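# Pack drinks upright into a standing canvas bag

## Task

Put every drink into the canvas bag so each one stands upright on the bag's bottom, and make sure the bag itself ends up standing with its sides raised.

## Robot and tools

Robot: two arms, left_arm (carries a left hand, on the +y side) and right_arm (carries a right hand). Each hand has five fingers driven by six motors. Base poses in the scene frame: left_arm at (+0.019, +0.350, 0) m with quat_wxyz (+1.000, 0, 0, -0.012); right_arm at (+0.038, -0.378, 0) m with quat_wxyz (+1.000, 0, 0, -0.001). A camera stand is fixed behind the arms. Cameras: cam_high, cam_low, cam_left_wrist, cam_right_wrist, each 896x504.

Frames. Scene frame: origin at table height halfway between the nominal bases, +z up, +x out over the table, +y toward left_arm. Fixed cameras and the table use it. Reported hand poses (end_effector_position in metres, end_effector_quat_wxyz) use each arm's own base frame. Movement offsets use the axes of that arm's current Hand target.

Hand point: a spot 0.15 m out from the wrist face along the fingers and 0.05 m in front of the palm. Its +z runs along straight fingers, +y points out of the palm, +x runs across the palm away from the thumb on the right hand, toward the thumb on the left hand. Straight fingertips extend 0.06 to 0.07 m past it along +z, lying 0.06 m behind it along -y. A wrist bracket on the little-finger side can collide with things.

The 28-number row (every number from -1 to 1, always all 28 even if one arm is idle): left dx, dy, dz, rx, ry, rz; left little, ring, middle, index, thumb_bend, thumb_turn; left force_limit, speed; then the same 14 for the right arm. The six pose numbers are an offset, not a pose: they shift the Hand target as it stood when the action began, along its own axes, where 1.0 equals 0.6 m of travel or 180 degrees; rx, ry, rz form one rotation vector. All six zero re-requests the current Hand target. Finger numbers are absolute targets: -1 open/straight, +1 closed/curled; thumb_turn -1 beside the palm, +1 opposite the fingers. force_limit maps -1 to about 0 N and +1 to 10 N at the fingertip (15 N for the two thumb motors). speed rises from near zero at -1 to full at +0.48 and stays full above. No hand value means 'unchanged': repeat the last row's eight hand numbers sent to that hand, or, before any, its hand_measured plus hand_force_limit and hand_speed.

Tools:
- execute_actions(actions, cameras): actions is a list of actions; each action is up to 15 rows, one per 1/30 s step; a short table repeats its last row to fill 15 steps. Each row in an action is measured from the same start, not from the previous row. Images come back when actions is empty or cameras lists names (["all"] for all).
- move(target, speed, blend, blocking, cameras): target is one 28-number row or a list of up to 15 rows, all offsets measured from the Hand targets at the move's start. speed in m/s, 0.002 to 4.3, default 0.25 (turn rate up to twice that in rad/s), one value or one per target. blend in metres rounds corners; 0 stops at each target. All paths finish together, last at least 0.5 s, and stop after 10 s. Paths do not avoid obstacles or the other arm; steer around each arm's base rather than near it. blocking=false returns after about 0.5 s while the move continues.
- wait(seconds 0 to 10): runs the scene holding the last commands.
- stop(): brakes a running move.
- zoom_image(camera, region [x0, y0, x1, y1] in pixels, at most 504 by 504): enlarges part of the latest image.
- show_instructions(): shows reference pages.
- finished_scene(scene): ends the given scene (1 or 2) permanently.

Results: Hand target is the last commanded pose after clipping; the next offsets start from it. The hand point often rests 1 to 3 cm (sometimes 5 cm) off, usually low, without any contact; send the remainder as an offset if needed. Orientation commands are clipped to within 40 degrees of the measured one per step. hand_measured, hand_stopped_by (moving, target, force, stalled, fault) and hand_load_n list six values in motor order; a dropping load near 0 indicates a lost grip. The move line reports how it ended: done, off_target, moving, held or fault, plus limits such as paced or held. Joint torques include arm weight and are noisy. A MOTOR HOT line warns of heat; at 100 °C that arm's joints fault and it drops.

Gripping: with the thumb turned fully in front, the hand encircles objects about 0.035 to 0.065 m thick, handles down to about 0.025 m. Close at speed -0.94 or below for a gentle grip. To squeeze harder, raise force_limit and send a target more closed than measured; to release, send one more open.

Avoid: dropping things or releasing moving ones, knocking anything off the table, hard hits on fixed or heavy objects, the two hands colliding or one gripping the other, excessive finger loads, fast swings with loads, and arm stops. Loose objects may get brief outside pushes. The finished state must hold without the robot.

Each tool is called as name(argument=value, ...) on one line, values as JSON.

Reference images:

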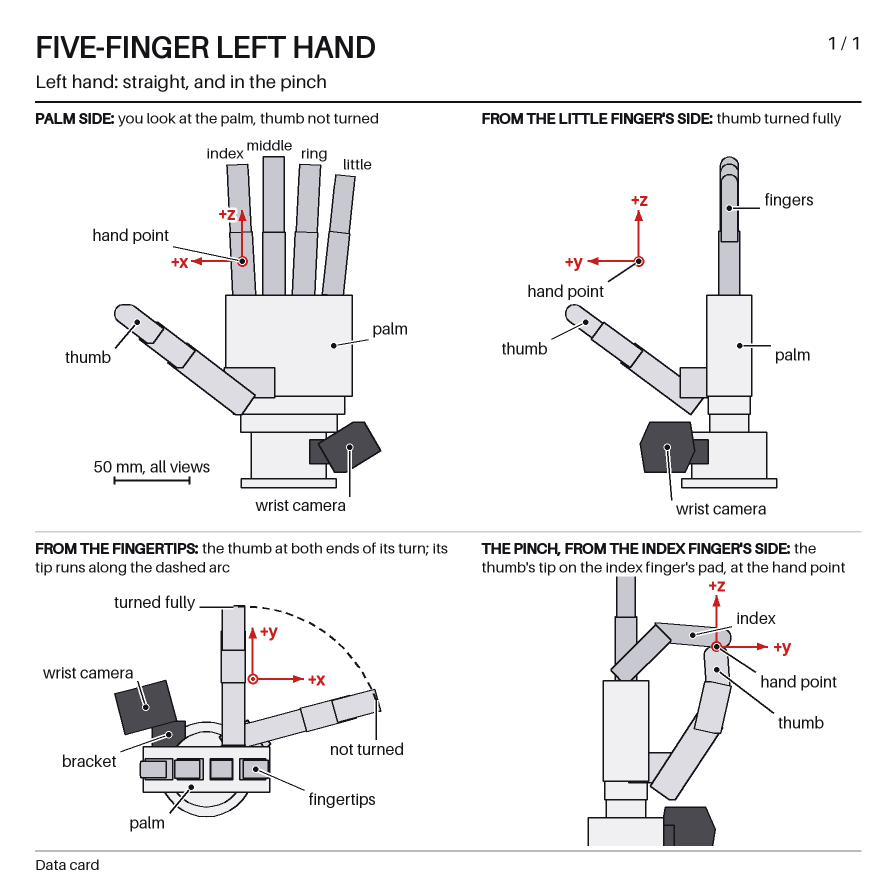

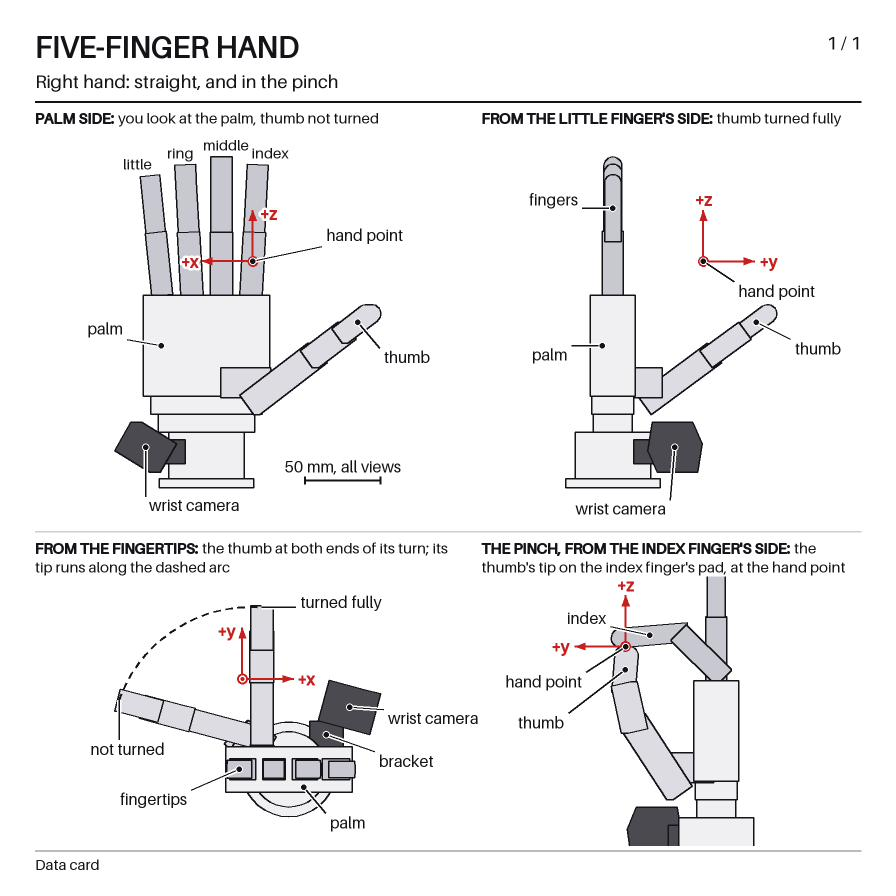

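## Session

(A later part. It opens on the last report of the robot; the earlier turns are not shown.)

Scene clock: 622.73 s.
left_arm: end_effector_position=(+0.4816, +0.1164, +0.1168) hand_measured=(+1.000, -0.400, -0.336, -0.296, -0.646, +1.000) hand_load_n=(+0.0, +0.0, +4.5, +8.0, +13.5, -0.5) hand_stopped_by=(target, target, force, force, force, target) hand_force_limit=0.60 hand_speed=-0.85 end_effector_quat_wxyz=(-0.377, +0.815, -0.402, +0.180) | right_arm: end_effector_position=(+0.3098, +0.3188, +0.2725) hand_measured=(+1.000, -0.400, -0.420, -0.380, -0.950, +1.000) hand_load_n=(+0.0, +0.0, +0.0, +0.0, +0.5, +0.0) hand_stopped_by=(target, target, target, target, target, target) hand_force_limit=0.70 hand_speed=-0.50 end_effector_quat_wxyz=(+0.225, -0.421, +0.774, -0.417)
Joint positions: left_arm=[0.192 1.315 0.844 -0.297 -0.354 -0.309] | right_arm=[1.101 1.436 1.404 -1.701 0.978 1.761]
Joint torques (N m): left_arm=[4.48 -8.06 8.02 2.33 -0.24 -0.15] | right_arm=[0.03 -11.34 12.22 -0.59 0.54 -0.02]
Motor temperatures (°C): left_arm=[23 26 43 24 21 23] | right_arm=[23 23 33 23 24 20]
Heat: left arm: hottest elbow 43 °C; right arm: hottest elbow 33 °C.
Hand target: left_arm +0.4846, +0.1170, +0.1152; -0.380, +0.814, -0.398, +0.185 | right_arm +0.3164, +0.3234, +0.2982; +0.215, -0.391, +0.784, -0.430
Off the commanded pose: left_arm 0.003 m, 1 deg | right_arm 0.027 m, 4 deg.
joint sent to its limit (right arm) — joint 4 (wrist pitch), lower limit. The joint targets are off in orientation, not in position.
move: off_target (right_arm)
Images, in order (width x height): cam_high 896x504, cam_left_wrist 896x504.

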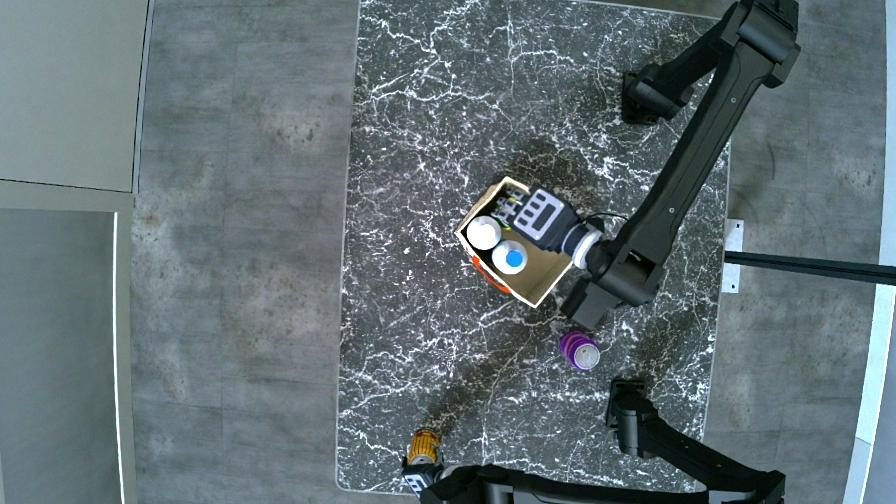

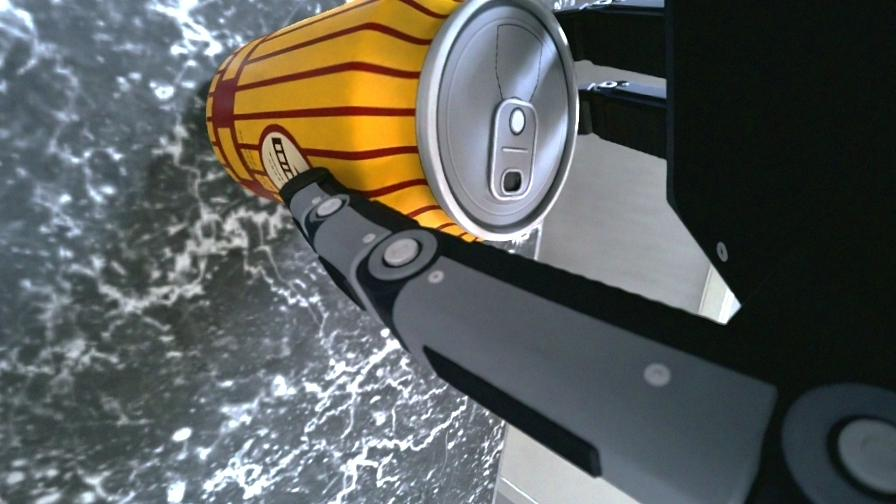

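move(target=[0,0,0,0,0,0,1,-0.4,0.1,0.1,0.4,1,0.6,-0.85,-0.1422,0.2977,-0.4688,0,-0.3376,-0.214,1,-0.4,-1,-1,-1,1,0.3,-0.4], speed=0.2, cameras=["cam_high","cam_right_wrist"])

zoom_image(camera="cam_high", region=[520, 300, 660, 400])

zoom_image(camera="cam_high", region=[440, 170, 600, 310])

Scene clock: 629.20 s.
left_arm: end_effector_position=(+0.4816, +0.1164, +0.1166) hand_measured=(+1.000, -0.400, -0.336, -0.296, -0.646, +1.000) hand_load_n=(+0.0, +0.0, +4.5, +8.0, +13.5, +0.0) hand_stopped_by=(target, target, force, force, force, target) hand_force_limit=0.60 hand_speed=-0.85 end_effector_quat_wxyz=(-0.377, +0.815, -0.402, +0.180) | right_arm: end_effector_position=(+0.1052, +0.5694, +0.2730) hand_measured=(+1.000, -0.400, -1.000, -1.000, -1.000, +1.000) hand_load_n=(+0.0, +0.0, +0.0, +0.0, +0.0, +0.0) hand_stopped_by=(target, target, target, target, target, target) hand_force_limit=0.30 hand_speed=-0.40 end_effector_quat_wxyz=(-0.404, +0.786, -0.405, +0.235)
Joint positions: left_arm=[0.192 1.315 0.844 -0.297 -0.354 -0.309] | right_arm=[1.542 1.467 1.404 -0.818 0.753 0.641]
Joint torques (N m): left_arm=[4.37 -7.59 7.83 2.5 -0.31 -0.15] | right_arm=[1.26 -10.93 14.23 1.95 0.17 -0.02]
Heat: left arm: hottest elbow 43 °C; right arm: hottest elbow 33 °C.
Hand target: left_arm +0.4845, +0.1170, +0.1151; -0.380, +0.814, -0.398, +0.185 | right_arm +0.1016, +0.5919, +0.2984; -0.428, +0.777, -0.405, +0.222
Off the commanded pose: left_arm 0.003 m, 1 deg | right_arm 0.034 m, 3 deg.
move: off_target (right_arm)
Images, in order (width x height): cam_high 896x504, cam_right_wrist 896x504.

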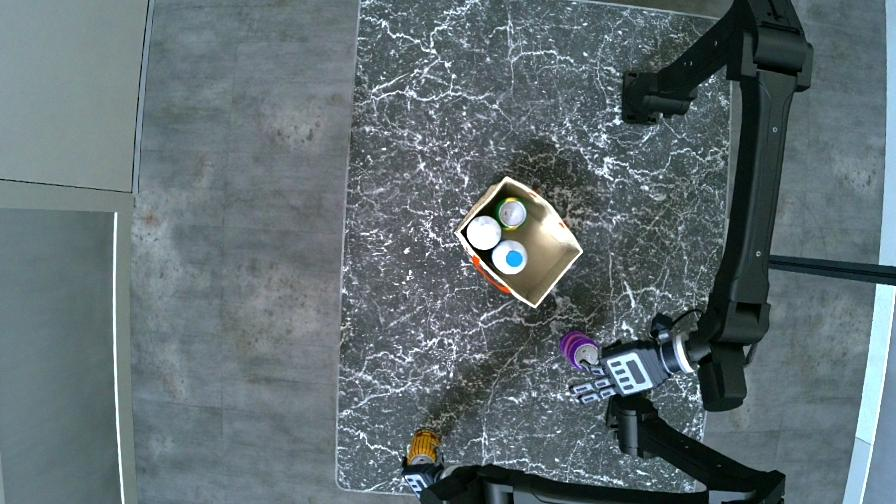

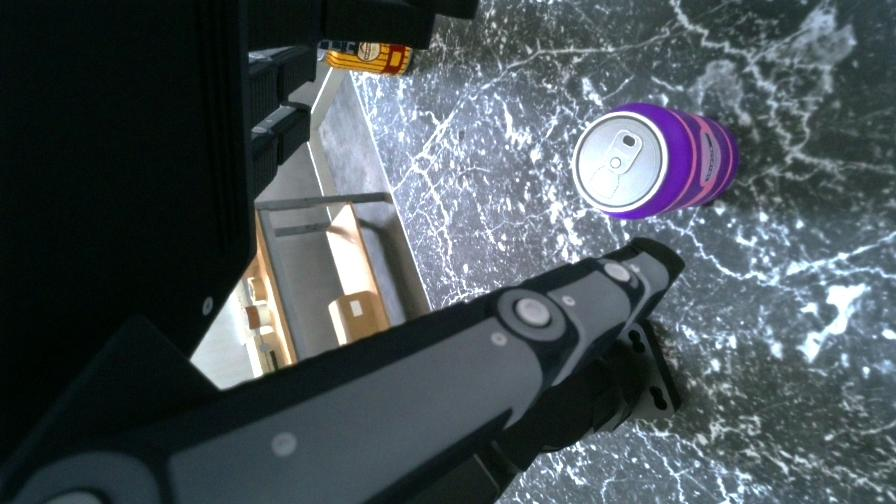

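Scaled by 3.600.

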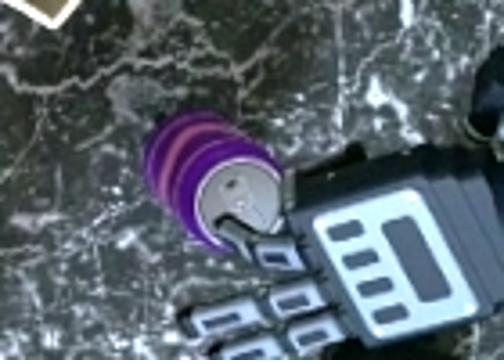

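Scaled by 3.150.

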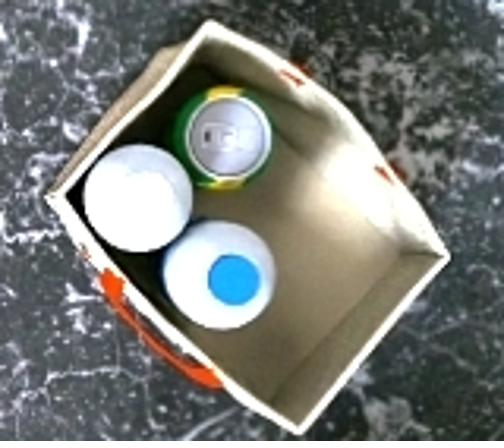

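move(target=[0,0,0,0,0,0,1,-0.4,0.1,0.1,0.4,1,0.6,-0.85,0,0.13,0.085,0,0,0,1,-0.4,-1,-1,-1,1,0.3,-0.4], speed=0.15, cameras=["cam_high","cam_right_wrist"])

zoom_image(camera="cam_high", region=[520, 320, 660, 420])

Scene clock: 645.60 s.
left_arm: end_effector_position=(+0.4816, +0.1164, +0.1166) hand_measured=(+1.000, -0.400, -0.336, -0.296, -0.646, +1.000) hand_load_n=(+0.0, +0.0, +4.5, +8.0, +13.5, -0.5) hand_stopped_by=(target, target, force, force, force, target) hand_force_limit=0.60 hand_speed=-0.85 end_effector_quat_wxyz=(-0.377, +0.815, -0.402, +0.180) | right_arm: end_effector_position=(+0.1054, +0.5886, +0.2107) hand_measured=(+1.000, -0.400, -1.000, -1.000, -1.000, +1.000) hand_load_n=(+0.0, -0.5, +0.0, +0.0, +0.0, +0.0) hand_stopped_by=(target, target, target, target, target, target) hand_force_limit=0.30 hand_speed=-0.40 end_effector_quat_wxyz=(-0.427, +0.774, -0.410, +0.223)
Joint positions: left_arm=[0.192 1.315 0.844 -0.297 -0.354 -0.309] | right_arm=[1.542 1.512 1.266 -0.575 0.751 0.638]
Joint torques (N m): left_arm=[4.72 -6.71 8.08 2.52 -0.32 -0.15] | right_arm=[1.08 -11.81 8.84 2.06 0.17 -0.01]
Heat: left arm: hottest elbow 43 °C; right arm: hottest elbow 34 °C.
Hand target: left_arm +0.4845, +0.1170, +0.1151; -0.380, +0.814, -0.398, +0.185 | right_arm +0.1026, +0.5929, +0.2053; -0.428, +0.777, -0.405, +0.222
Off the commanded pose: left_arm 0.003 m, 1 deg | right_arm 0.007 m, 1 deg.
move: done
Images, in order (width x height): cam_high 896x504, cam_right_wrist 896x504.

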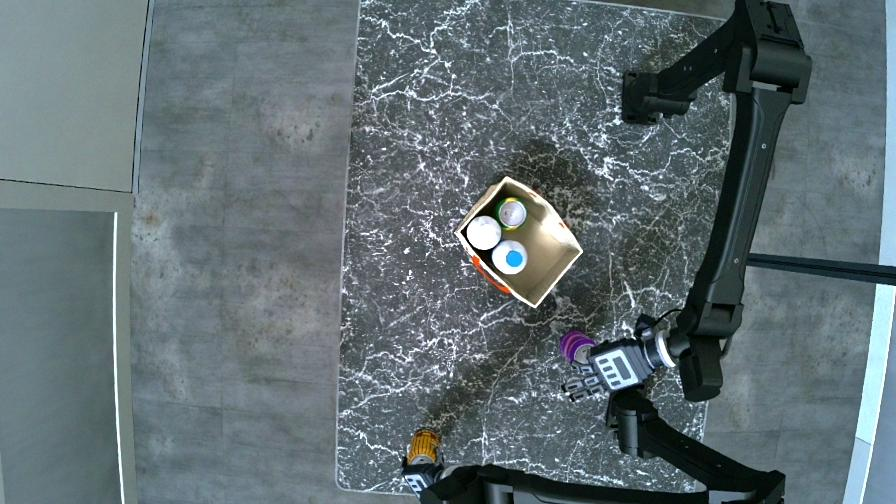

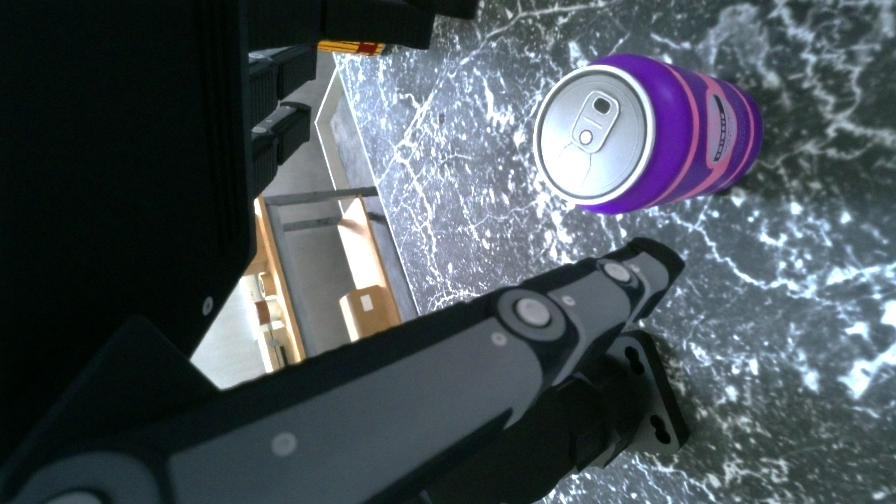

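Scaled by 3.600.

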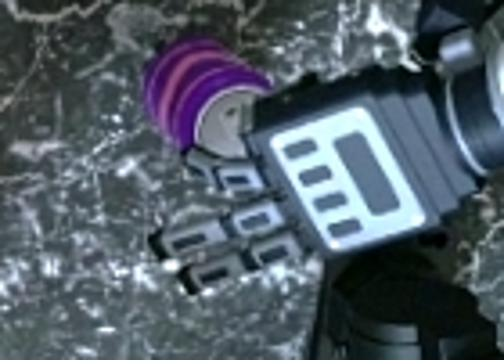

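move(target=[0,0,0,0,0,0,1,-0.4,0.1,0.1,0.4,1,0.6,-0.85,0,0.0662,0.0418,0,0,0,1,-0.4,-1,-1,-1,1,0.3,-0.4], speed=0.12, cameras=["cam_high","cam_right_wrist"])

zoom_image(camera="cam_high", region=[520, 320, 660, 420])

Scene clock: 659.53 s.
left_arm: end_effector_position=(+0.4816, +0.1164, +0.1166) hand_measured=(+1.000, -0.400, -0.336, -0.296, -0.646, +1.000) hand_load_n=(+0.0, +0.0, +4.5, +8.0, +13.5, +0.0) hand_stopped_by=(target, target, force, force, force, target) hand_force_limit=0.60 hand_speed=-0.85 end_effector_quat_wxyz=(-0.377, +0.815, -0.402, +0.180) | right_arm: end_effector_position=(+0.1054, +0.5893, +0.1657) hand_measured=(+1.000, -0.400, -1.000, -1.000, -1.000, +1.000) hand_load_n=(+0.0, +0.0, +0.0, -0.5, +0.0, +0.0) hand_stopped_by=(target, target, target, target, target, target) hand_force_limit=0.30 hand_speed=-0.40 end_effector_quat_wxyz=(-0.429, +0.774, -0.410, +0.222)
Joint positions: left_arm=[0.192 1.315 0.844 -0.297 -0.354 -0.309] | right_arm=[1.542 1.548 1.183 -0.452 0.751 0.638]
Joint torques (N m): left_arm=[3.55 -6.65 7.95 2.43 -0.24 -0.13] | right_arm=[1.14 -11.69 8.43 2.07 0.17 -0.01]
Heat: left arm: hottest elbow 42 °C; right arm: hottest elbow 34 °C.
Hand target: left_arm +0.4845, +0.1170, +0.1151; -0.380, +0.814, -0.398, +0.185 | right_arm +0.1025, +0.5929, +0.1582; -0.428, +0.777, -0.405, +0.222
Off the commanded pose: left_arm 0.003 m, 1 deg | right_arm 0.009 m, 1 deg.
move: done
Images, in order (width x height): cam_high 896x504, cam_right_wrist 896x504.

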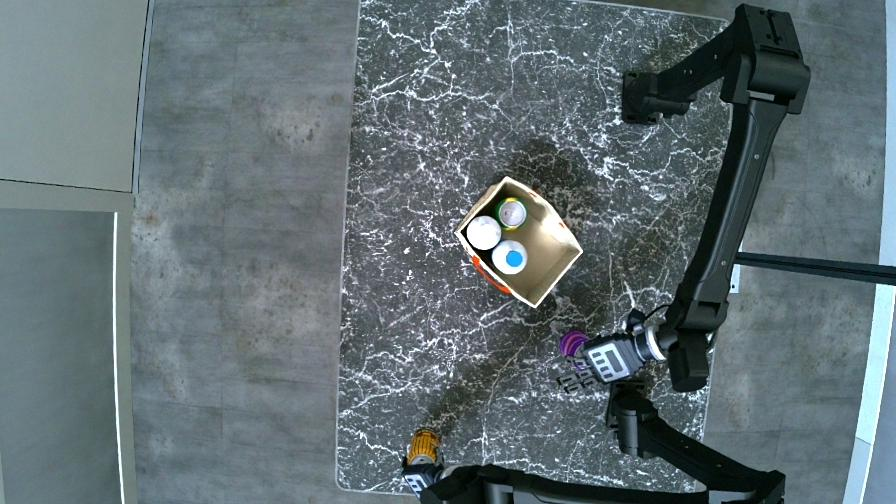

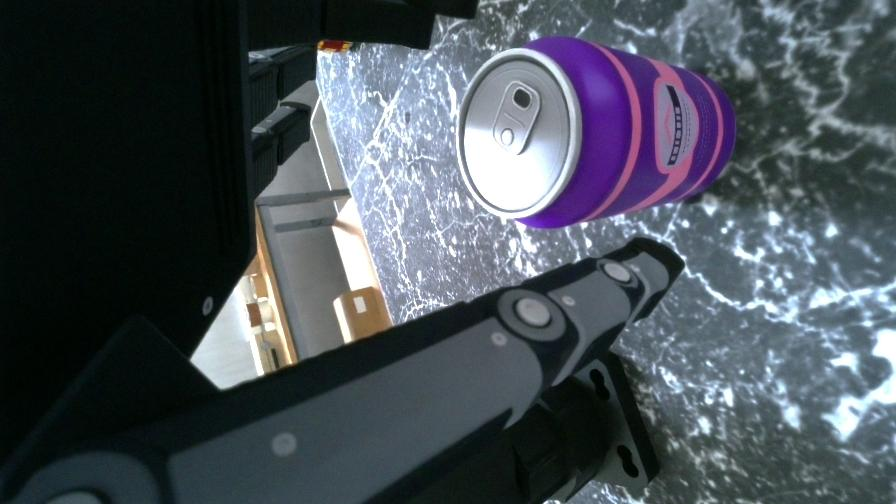

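Scaled by 3.600.

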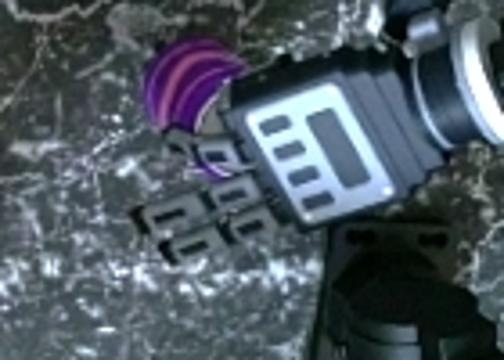

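move(target=[0,0,0,0,0,0,1,-0.4,0.1,0.1,0.4,1,0.6,-0.85,0,0.0542,0.0422,0,0,0,1,-0.4,-1,-1,-1,1,0.3,-0.4], speed=0.1, cameras=["cam_high","cam_right_wrist"])

zoom_image(camera="cam_high", region=[520, 320, 660, 420])

Scene clock: 672.53 s.
left_arm: end_effector_position=(+0.4816, +0.1164, +0.1166) hand_measured=(+1.000, -0.400, -0.336, -0.296, -0.646, +1.000) hand_load_n=(+0.0, -0.5, +4.5, +8.0, +13.5, +0.0) hand_stopped_by=(target, target, force, force, force, target) hand_force_limit=0.60 hand_speed=-0.85 end_effector_quat_wxyz=(-0.377, +0.815, -0.402, +0.180) | right_arm: end_effector_position=(+0.1049, +0.5929, +0.1249) hand_measured=(+1.000, -0.400, -1.000, -1.000, -1.000, +1.000) hand_load_n=(+0.0, +0.0, +0.0, +0.0, +0.0, +0.0) hand_stopped_by=(target, target, target, target, target, target) hand_force_limit=0.30 hand_speed=-0.40 end_effector_quat_wxyz=(-0.430, +0.775, -0.408, +0.221)
Joint positions: left_arm=[0.192 1.315 0.844 -0.297 -0.354 -0.309] | right_arm=[1.542 1.6 1.126 -0.34 0.747 0.632]
Joint torques (N m): left_arm=[4.13 -7.12 7.91 2.51 -0.24 -0.16] | right_arm=[0.62 -12.1 8.09 2.1 0.15 -0.02]
Heat: left arm: hottest elbow 42 °C; right arm: hottest elbow 34 °C.
Hand target: left_arm +0.4845, +0.1170, +0.1151; -0.380, +0.814, -0.398, +0.185 | right_arm +0.1058, +0.5952, +0.1173; -0.428, +0.777, -0.405, +0.222
Off the commanded pose: left_arm 0.003 m, 1 deg | right_arm 0.008 m, 0 deg.
move: done
Images, in order (width x height): cam_high 896x504, cam_right_wrist 896x504.

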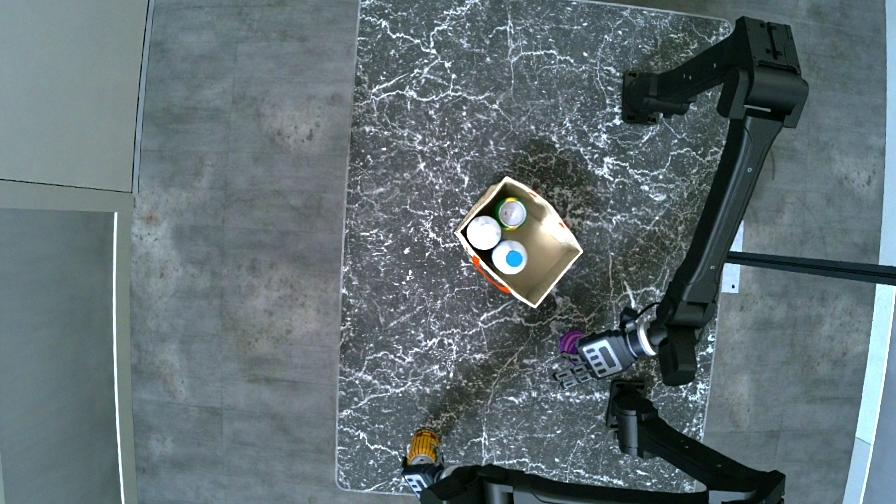

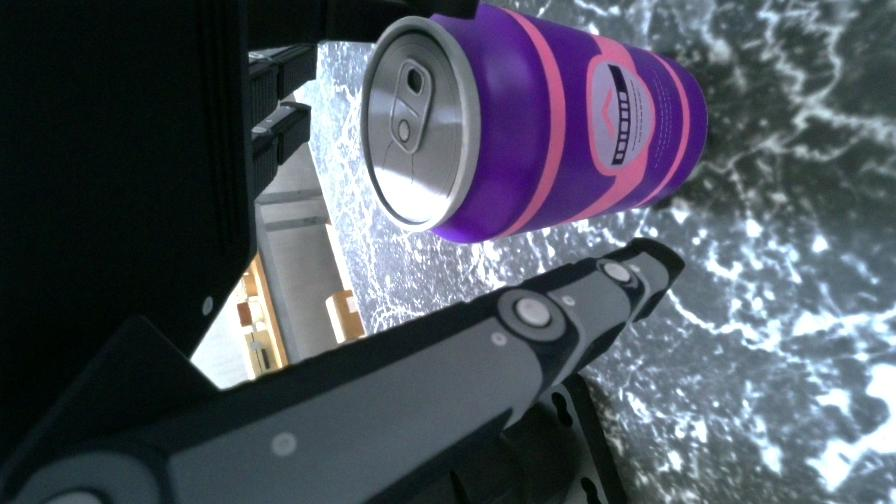

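Scaled by 3.600.

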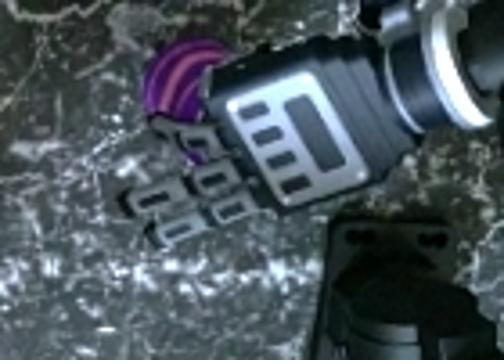

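move(target=[[0,0,0,0,0,0,1,-0.4,0.1,0.1,0.4,1,0.6,-0.85,0,0.0117,0.0095,0,0,0,1,-0.4,-1,-1,-1,1,0.3,-0.4],[0,0,0,0,0,0,1,-0.4,0.1,0.1,0.4,1,0.6,-0.85,0,0.0117,0.0095,0,0,0,1,-0.4,0.1,0.1,0.4,1,0.7,-0.85]], speed=0.05, cameras=["cam_high","cam_right_wrist"])

Scene clock: 678.73 s.
left_arm: end_effector_position=(+0.4816, +0.1164, +0.1166) hand_measured=(+1.000, -0.400, -0.336, -0.296, -0.646, +1.000) hand_load_n=(+0.0, +0.0, +5.0, +8.0, +13.5, -0.5) hand_stopped_by=(target, target, force, force, force, target) hand_force_limit=0.60 hand_speed=-0.85 end_effector_quat_wxyz=(-0.377, +0.815, -0.402, +0.180) | right_arm: end_effector_position=(+0.1048, +0.5960, +0.1210) hand_measured=(+1.000, -0.400, -0.322, -0.212, -0.658, +1.000) hand_load_n=(+0.0, +0.0, +4.5, +11.0, +16.5, -1.0) hand_stopped_by=(target, target, force, force, force, target) hand_force_limit=0.70 hand_speed=-0.85 end_effector_quat_wxyz=(-0.435, +0.772, -0.408, +0.219)
Joint positions: left_arm=[0.192 1.315 0.844 -0.297 -0.354 -0.309] | right_arm=[1.542 1.608 1.119 -0.31 0.746 0.629]
Joint torques (N m): left_arm=[4.42 -7.71 7.99 2.3 -0.31 -0.13] | right_arm=[0.5 -11.69 7.79 1.88 0.14 -0.01]
Heat: left arm: hottest elbow 41 °C; right arm: hottest elbow 34 °C.
Hand target: left_arm +0.4845, +0.1170, +0.1151; -0.380, +0.814, -0.398, +0.185 | right_arm +0.1067, +0.5959, +0.1083; -0.428, +0.777, -0.405, +0.222
Off the commanded pose: left_arm 0.003 m, 1 deg | right_arm 0.013 m, 1 deg.
move: off_target (right_arm); target 2's new numbers were sent with right_arm's hand 0.012 m and 1 deg from that target
Images, in order (width x height): cam_high 896x504, cam_right_wrist 896x504.

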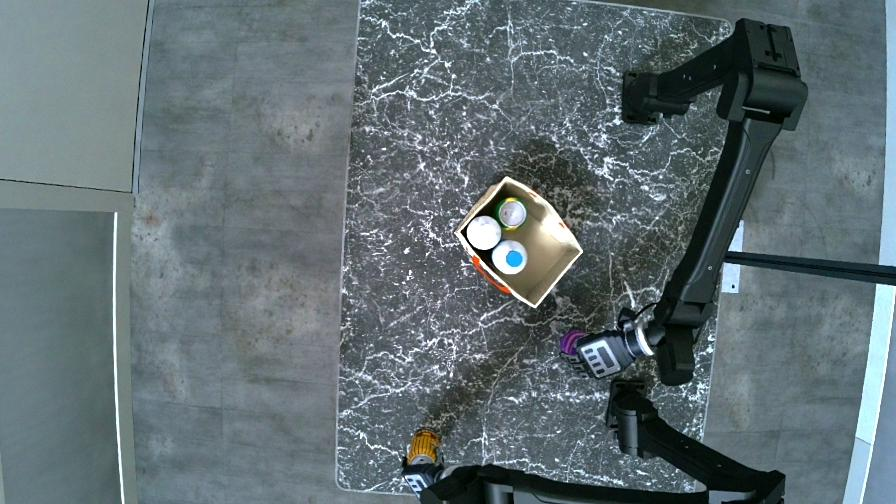

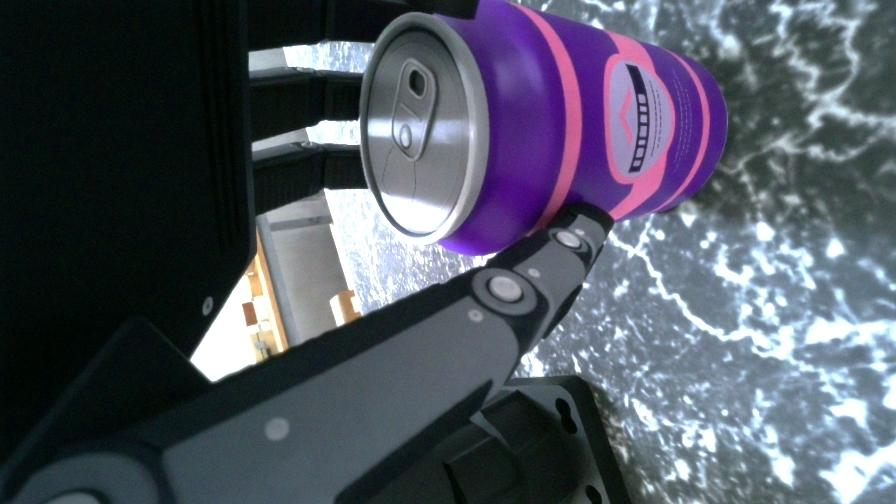

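move(target=[[0,0,0,0,0,0,1,-0.4,0.1,0.1,0.4,1,0.6,-0.85,-0.0145,-0.0852,-0.037,0.02,0,0,1,-0.4,0.1,0.1,0.4,1,0.7,-0.85],[0,0,0,0,0,0,1,-0.4,0.1,0.1,0.4,1,0.6,-0.85,-0.0145,-0.2753,-0.1572,0.015,0,0,1,-0.4,0.1,0.1,0.4,1,0.7,-0.85]], speed=[0.06,0.1], blend=[0.02,0], cameras=["cam_high","cam_right_wrist"])

Scene clock: 689.83 s.
left_arm: end_effector_position=(+0.4816, +0.1164, +0.1166) hand_measured=(+1.000, -0.400, -0.336, -0.296, -0.646, +1.000) hand_load_n=(+0.0, +0.0, +4.5, +8.0, +13.5, -0.5) hand_stopped_by=(target, target, force, force, force, target) hand_force_limit=0.60 hand_speed=-0.85 end_effector_quat_wxyz=(-0.377, +0.815, -0.402, +0.180) | right_arm: end_effector_position=(+0.1100, +0.5859, +0.2276) hand_measured=(+1.000, -0.400, -0.322, -0.212, -0.658, +1.000) hand_load_n=(+0.0, +0.0, +6.0, +7.5, +15.0, +0.5) hand_stopped_by=(target, target, force, force, force, target) hand_force_limit=0.70 hand_speed=-0.85 end_effector_quat_wxyz=(-0.395, +0.794, -0.386, +0.255)
Joint positions: left_arm=[0.192 1.315 0.844 -0.297 -0.354 -0.309] | right_arm=[1.542 1.54 1.369 -0.72 0.771 0.591]
Joint torques (N m): left_arm=[4.19 -7.71 7.83 2.58 -0.26 -0.12] | right_arm=[1.08 -17.32 16.16 1.1 0.45 0.06]
Heat: left arm: hottest elbow 41 °C; right arm: hottest elbow 34 °C.
Hand target: left_arm +0.4845, +0.1170, +0.1151; -0.380, +0.814, -0.398, +0.185 | right_arm +0.1090, +0.6077, +0.2986; -0.447, +0.766, -0.400, +0.232
Off the commanded pose: left_arm 0.003 m, 1 deg | right_arm 0.074 m, 7 deg.
move: off_target (right_arm)
Images, in order (width x height): cam_high 896x504, cam_right_wrist 896x504.

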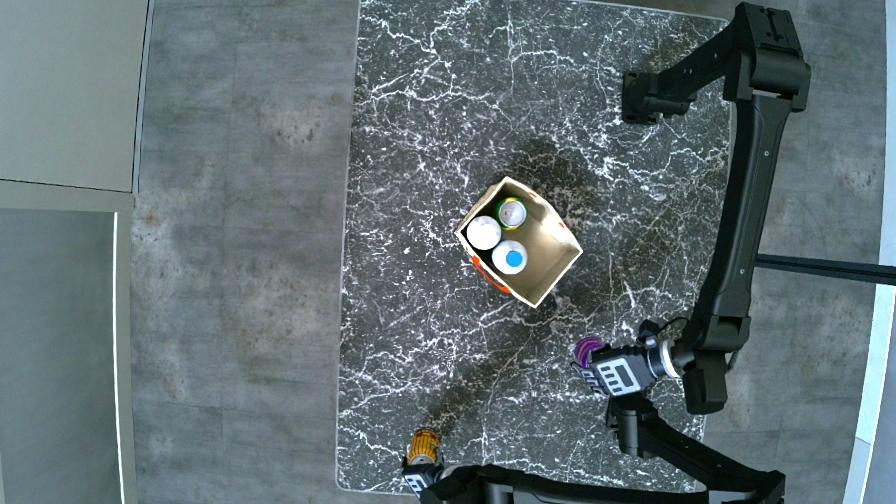

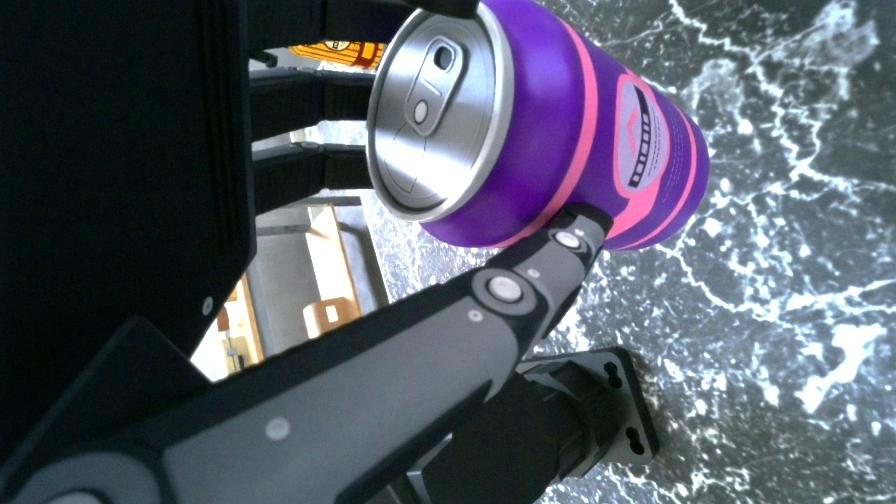

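move(target=[[0,0,0,0,0,0,1,-0.4,0.1,0.1,0.4,1,0.6,-0.85,0,-0.1013,-0.0578,0,0,0,1,-0.4,0.1,0.1,0.4,1,0.7,-0.85],[0,0,0,0,0,0,1,-0.4,0.1,0.1,0.4,1,0.6,-0.85,0.4543,-0.0362,-0.0588,0,0.2751,0.1569,1,-0.4,0.1,0.1,0.4,1,0.7,-0.85]], speed=[0.1,0.15], blend=[0.02,0], cameras=["cam_high","cam_right_wrist"])

zoom_image(camera="cam_high", region=[480, 180, 600, 290])

Scene clock: 709.33 s.
left_arm: end_effector_position=(+0.4816, +0.1164, +0.1166) hand_measured=(+1.000, -0.400, -0.336, -0.296, -0.646, +1.000) hand_load_n=(+0.5, +0.0, +4.5, +8.0, +13.5, -0.5) hand_stopped_by=(target, target, force, force, force, target) hand_force_limit=0.60 hand_speed=-0.85 end_effector_quat_wxyz=(-0.377, +0.815, -0.402, +0.180) | right_arm: end_effector_position=(+0.2474, +0.3816, +0.3130) hand_measured=(+1.000, -0.400, -0.322, -0.212, -0.658, +1.000) hand_load_n=(+0.0, +0.0, +6.0, +7.5, +15.5, +0.5) hand_stopped_by=(target, target, force, force, force, target) hand_force_limit=0.70 hand_speed=-0.85 end_effector_quat_wxyz=(+0.288, -0.516, +0.701, -0.399)
Joint positions: left_arm=[0.192 1.315 0.844 -0.297 -0.354 -0.309] | right_arm=[1.301 1.422 1.484 -1.701 1.028 1.641]
Joint torques (N m): left_arm=[3.78 -7.71 7.9 2.41 -0.24 -0.16] | right_arm=[0.21 -13.74 8.76 -0.4 0.85 0.17]
Motor temperatures (°C): left_arm=[23 27 40 24 21 23] | right_arm=[23 23 38 23 24 20]
Heat: left arm: hottest elbow 40 °C; right arm: hottest elbow 38 °C.
Hand target: left_arm +0.4845, +0.1170, +0.1151; -0.380, +0.814, -0.398, +0.185 | right_arm +0.2489, +0.3728, +0.3344; +0.282, -0.483, +0.717, -0.416
Off the commanded pose: left_arm 0.003 m, 1 deg | right_arm 0.023 m, 5 deg.
joint sent to its limit (right arm) — joint 4 (wrist pitch), lower limit. The joint targets are off in orientation, not in position.
move: off_target (right_arm)
Images, in order (width x height): cam_high 896x504, cam_right_wrist 896x504.

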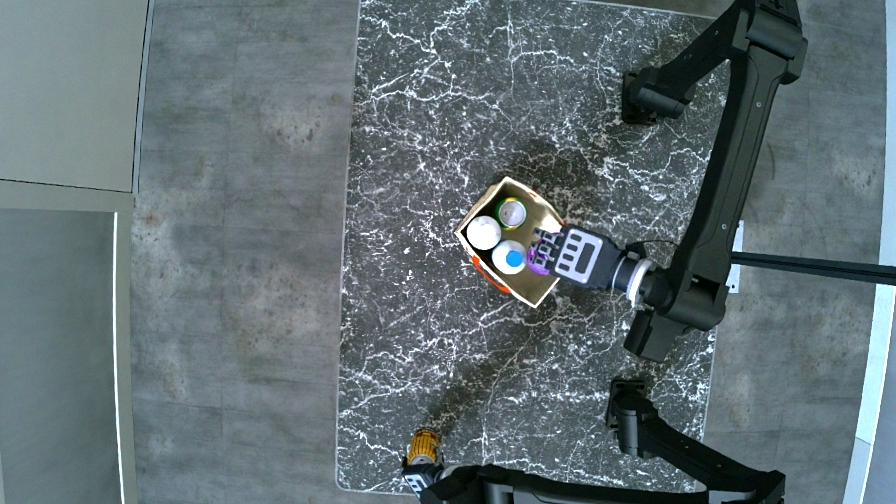

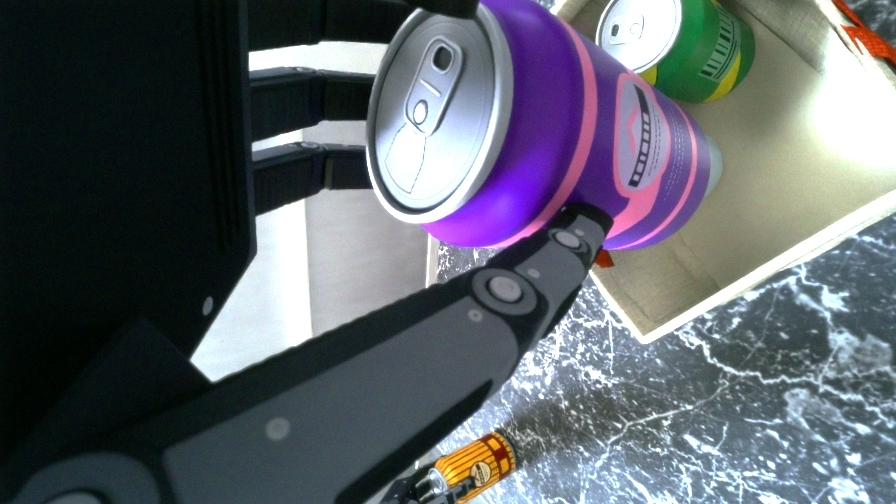

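Scaled by 4.200.

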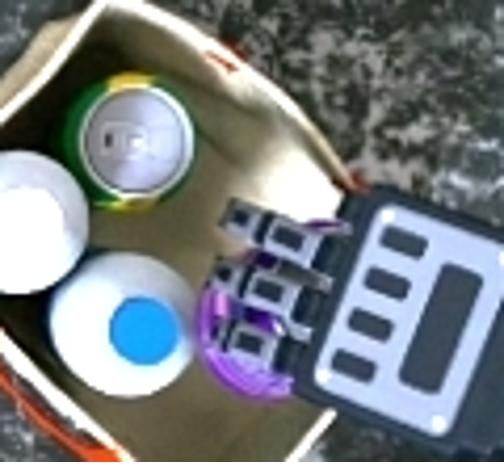

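move(target=[0,0,0,0,0,0,1,-0.4,0.1,0.1,0.4,1,0.6,-0.85,0.0335,0.023,0.0102,0.04,0.0417,-0.0722,1,-0.4,0.1,0.1,0.4,1,0.7,-0.85], speed=0.1, cameras=["cam_high","cam_right_wrist","cam_low"])

zoom_image(camera="cam_high", region=[480, 180, 600, 290])

zoom_image(camera="cam_low", region=[400, 120, 580, 280])

Scene clock: 723.33 s.
left_arm: end_effector_position=(+0.4816, +0.1164, +0.1166) hand_measured=(+1.000, -0.400, -0.336, -0.296, -0.646, +1.000) hand_load_n=(+0.0, +0.0, +5.0, +8.0, +13.5, -0.5) hand_stopped_by=(target, target, force, force, force, target) hand_force_limit=0.60 hand_speed=-0.85 end_effector_quat_wxyz=(-0.377, +0.815, -0.402, +0.180) | right_arm: end_effector_position=(+0.2442, +0.3604, +0.2979) hand_measured=(+1.000, -0.400, -0.322, -0.212, -0.658, +1.000) hand_load_n=(+0.0, +0.0, +6.5, +5.5, +13.5, +1.5) hand_stopped_by=(target, target, force, force, force, target) hand_force_limit=0.70 hand_speed=-0.85 end_effector_quat_wxyz=(+0.261, -0.571, +0.628, -0.460)
Joint positions: left_arm=[0.192 1.315 0.844 -0.297 -0.354 -0.309] | right_arm=[1.319 1.414 1.415 -1.701 1.111 1.494]
Joint torques (N m): left_arm=[4.48 -7.53 7.87 2.32 -0.26 -0.15] | right_arm=[1.44 -13.57 8.65 -0.47 1.18 -0.03]
Heat: left arm: hottest elbow 40 °C; right arm: hottest elbow 36 °C.
Hand target: left_arm +0.4845, +0.1170, +0.1151; -0.380, +0.814, -0.398, +0.185 | right_arm +0.2399, +0.3549, +0.3192; +0.215, -0.514, +0.648, -0.520
Off the commanded pose: left_arm 0.003 m, 1 deg | right_arm 0.023 m, 11 deg.
joint sent to its limit (right arm) — joint 4 (wrist pitch), lower limit. The joint targets are off in orientation, not in position.
move: off_target (right_arm)
Images, in order (width x height): cam_high 896x504, cam_low 896x504, cam_right_wrist 896x504.

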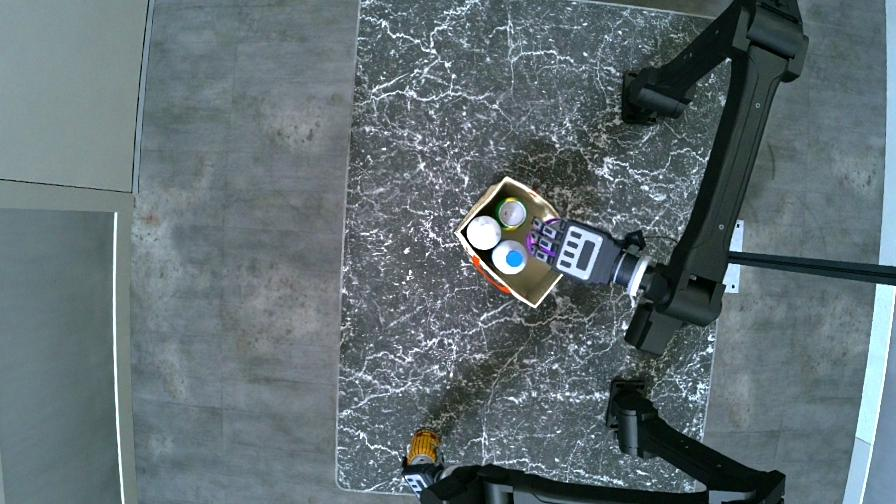

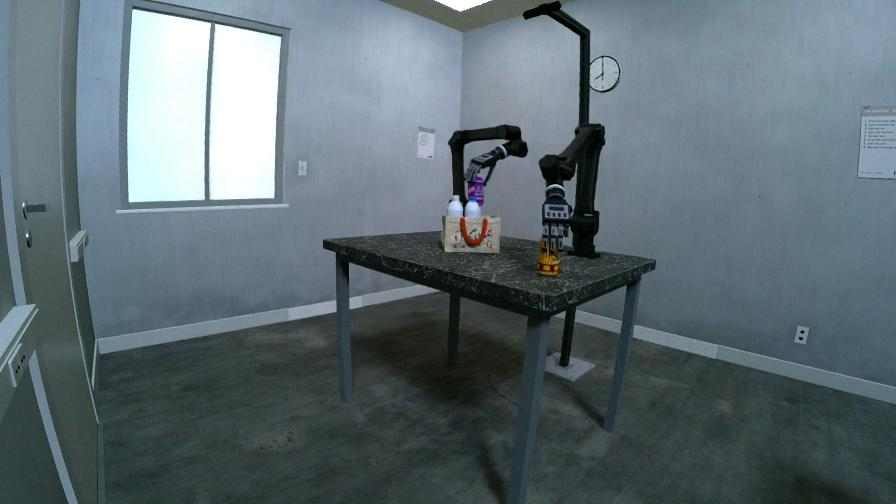

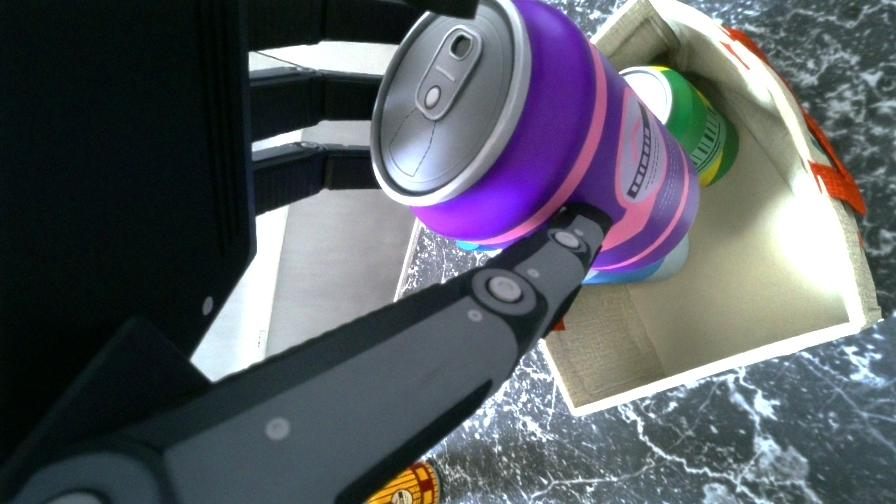

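Scaled by 4.200.

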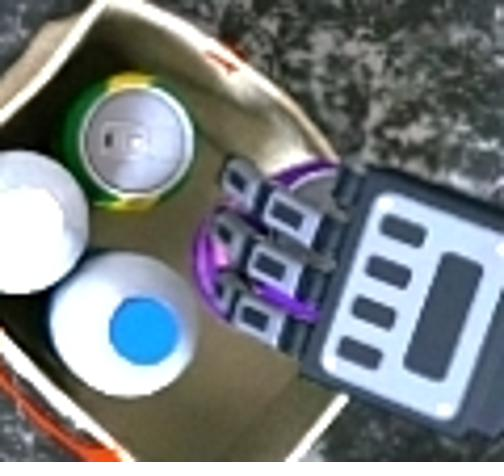

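Scaled by 2.800.

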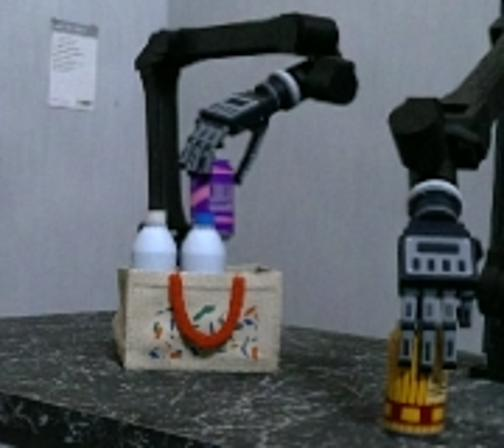

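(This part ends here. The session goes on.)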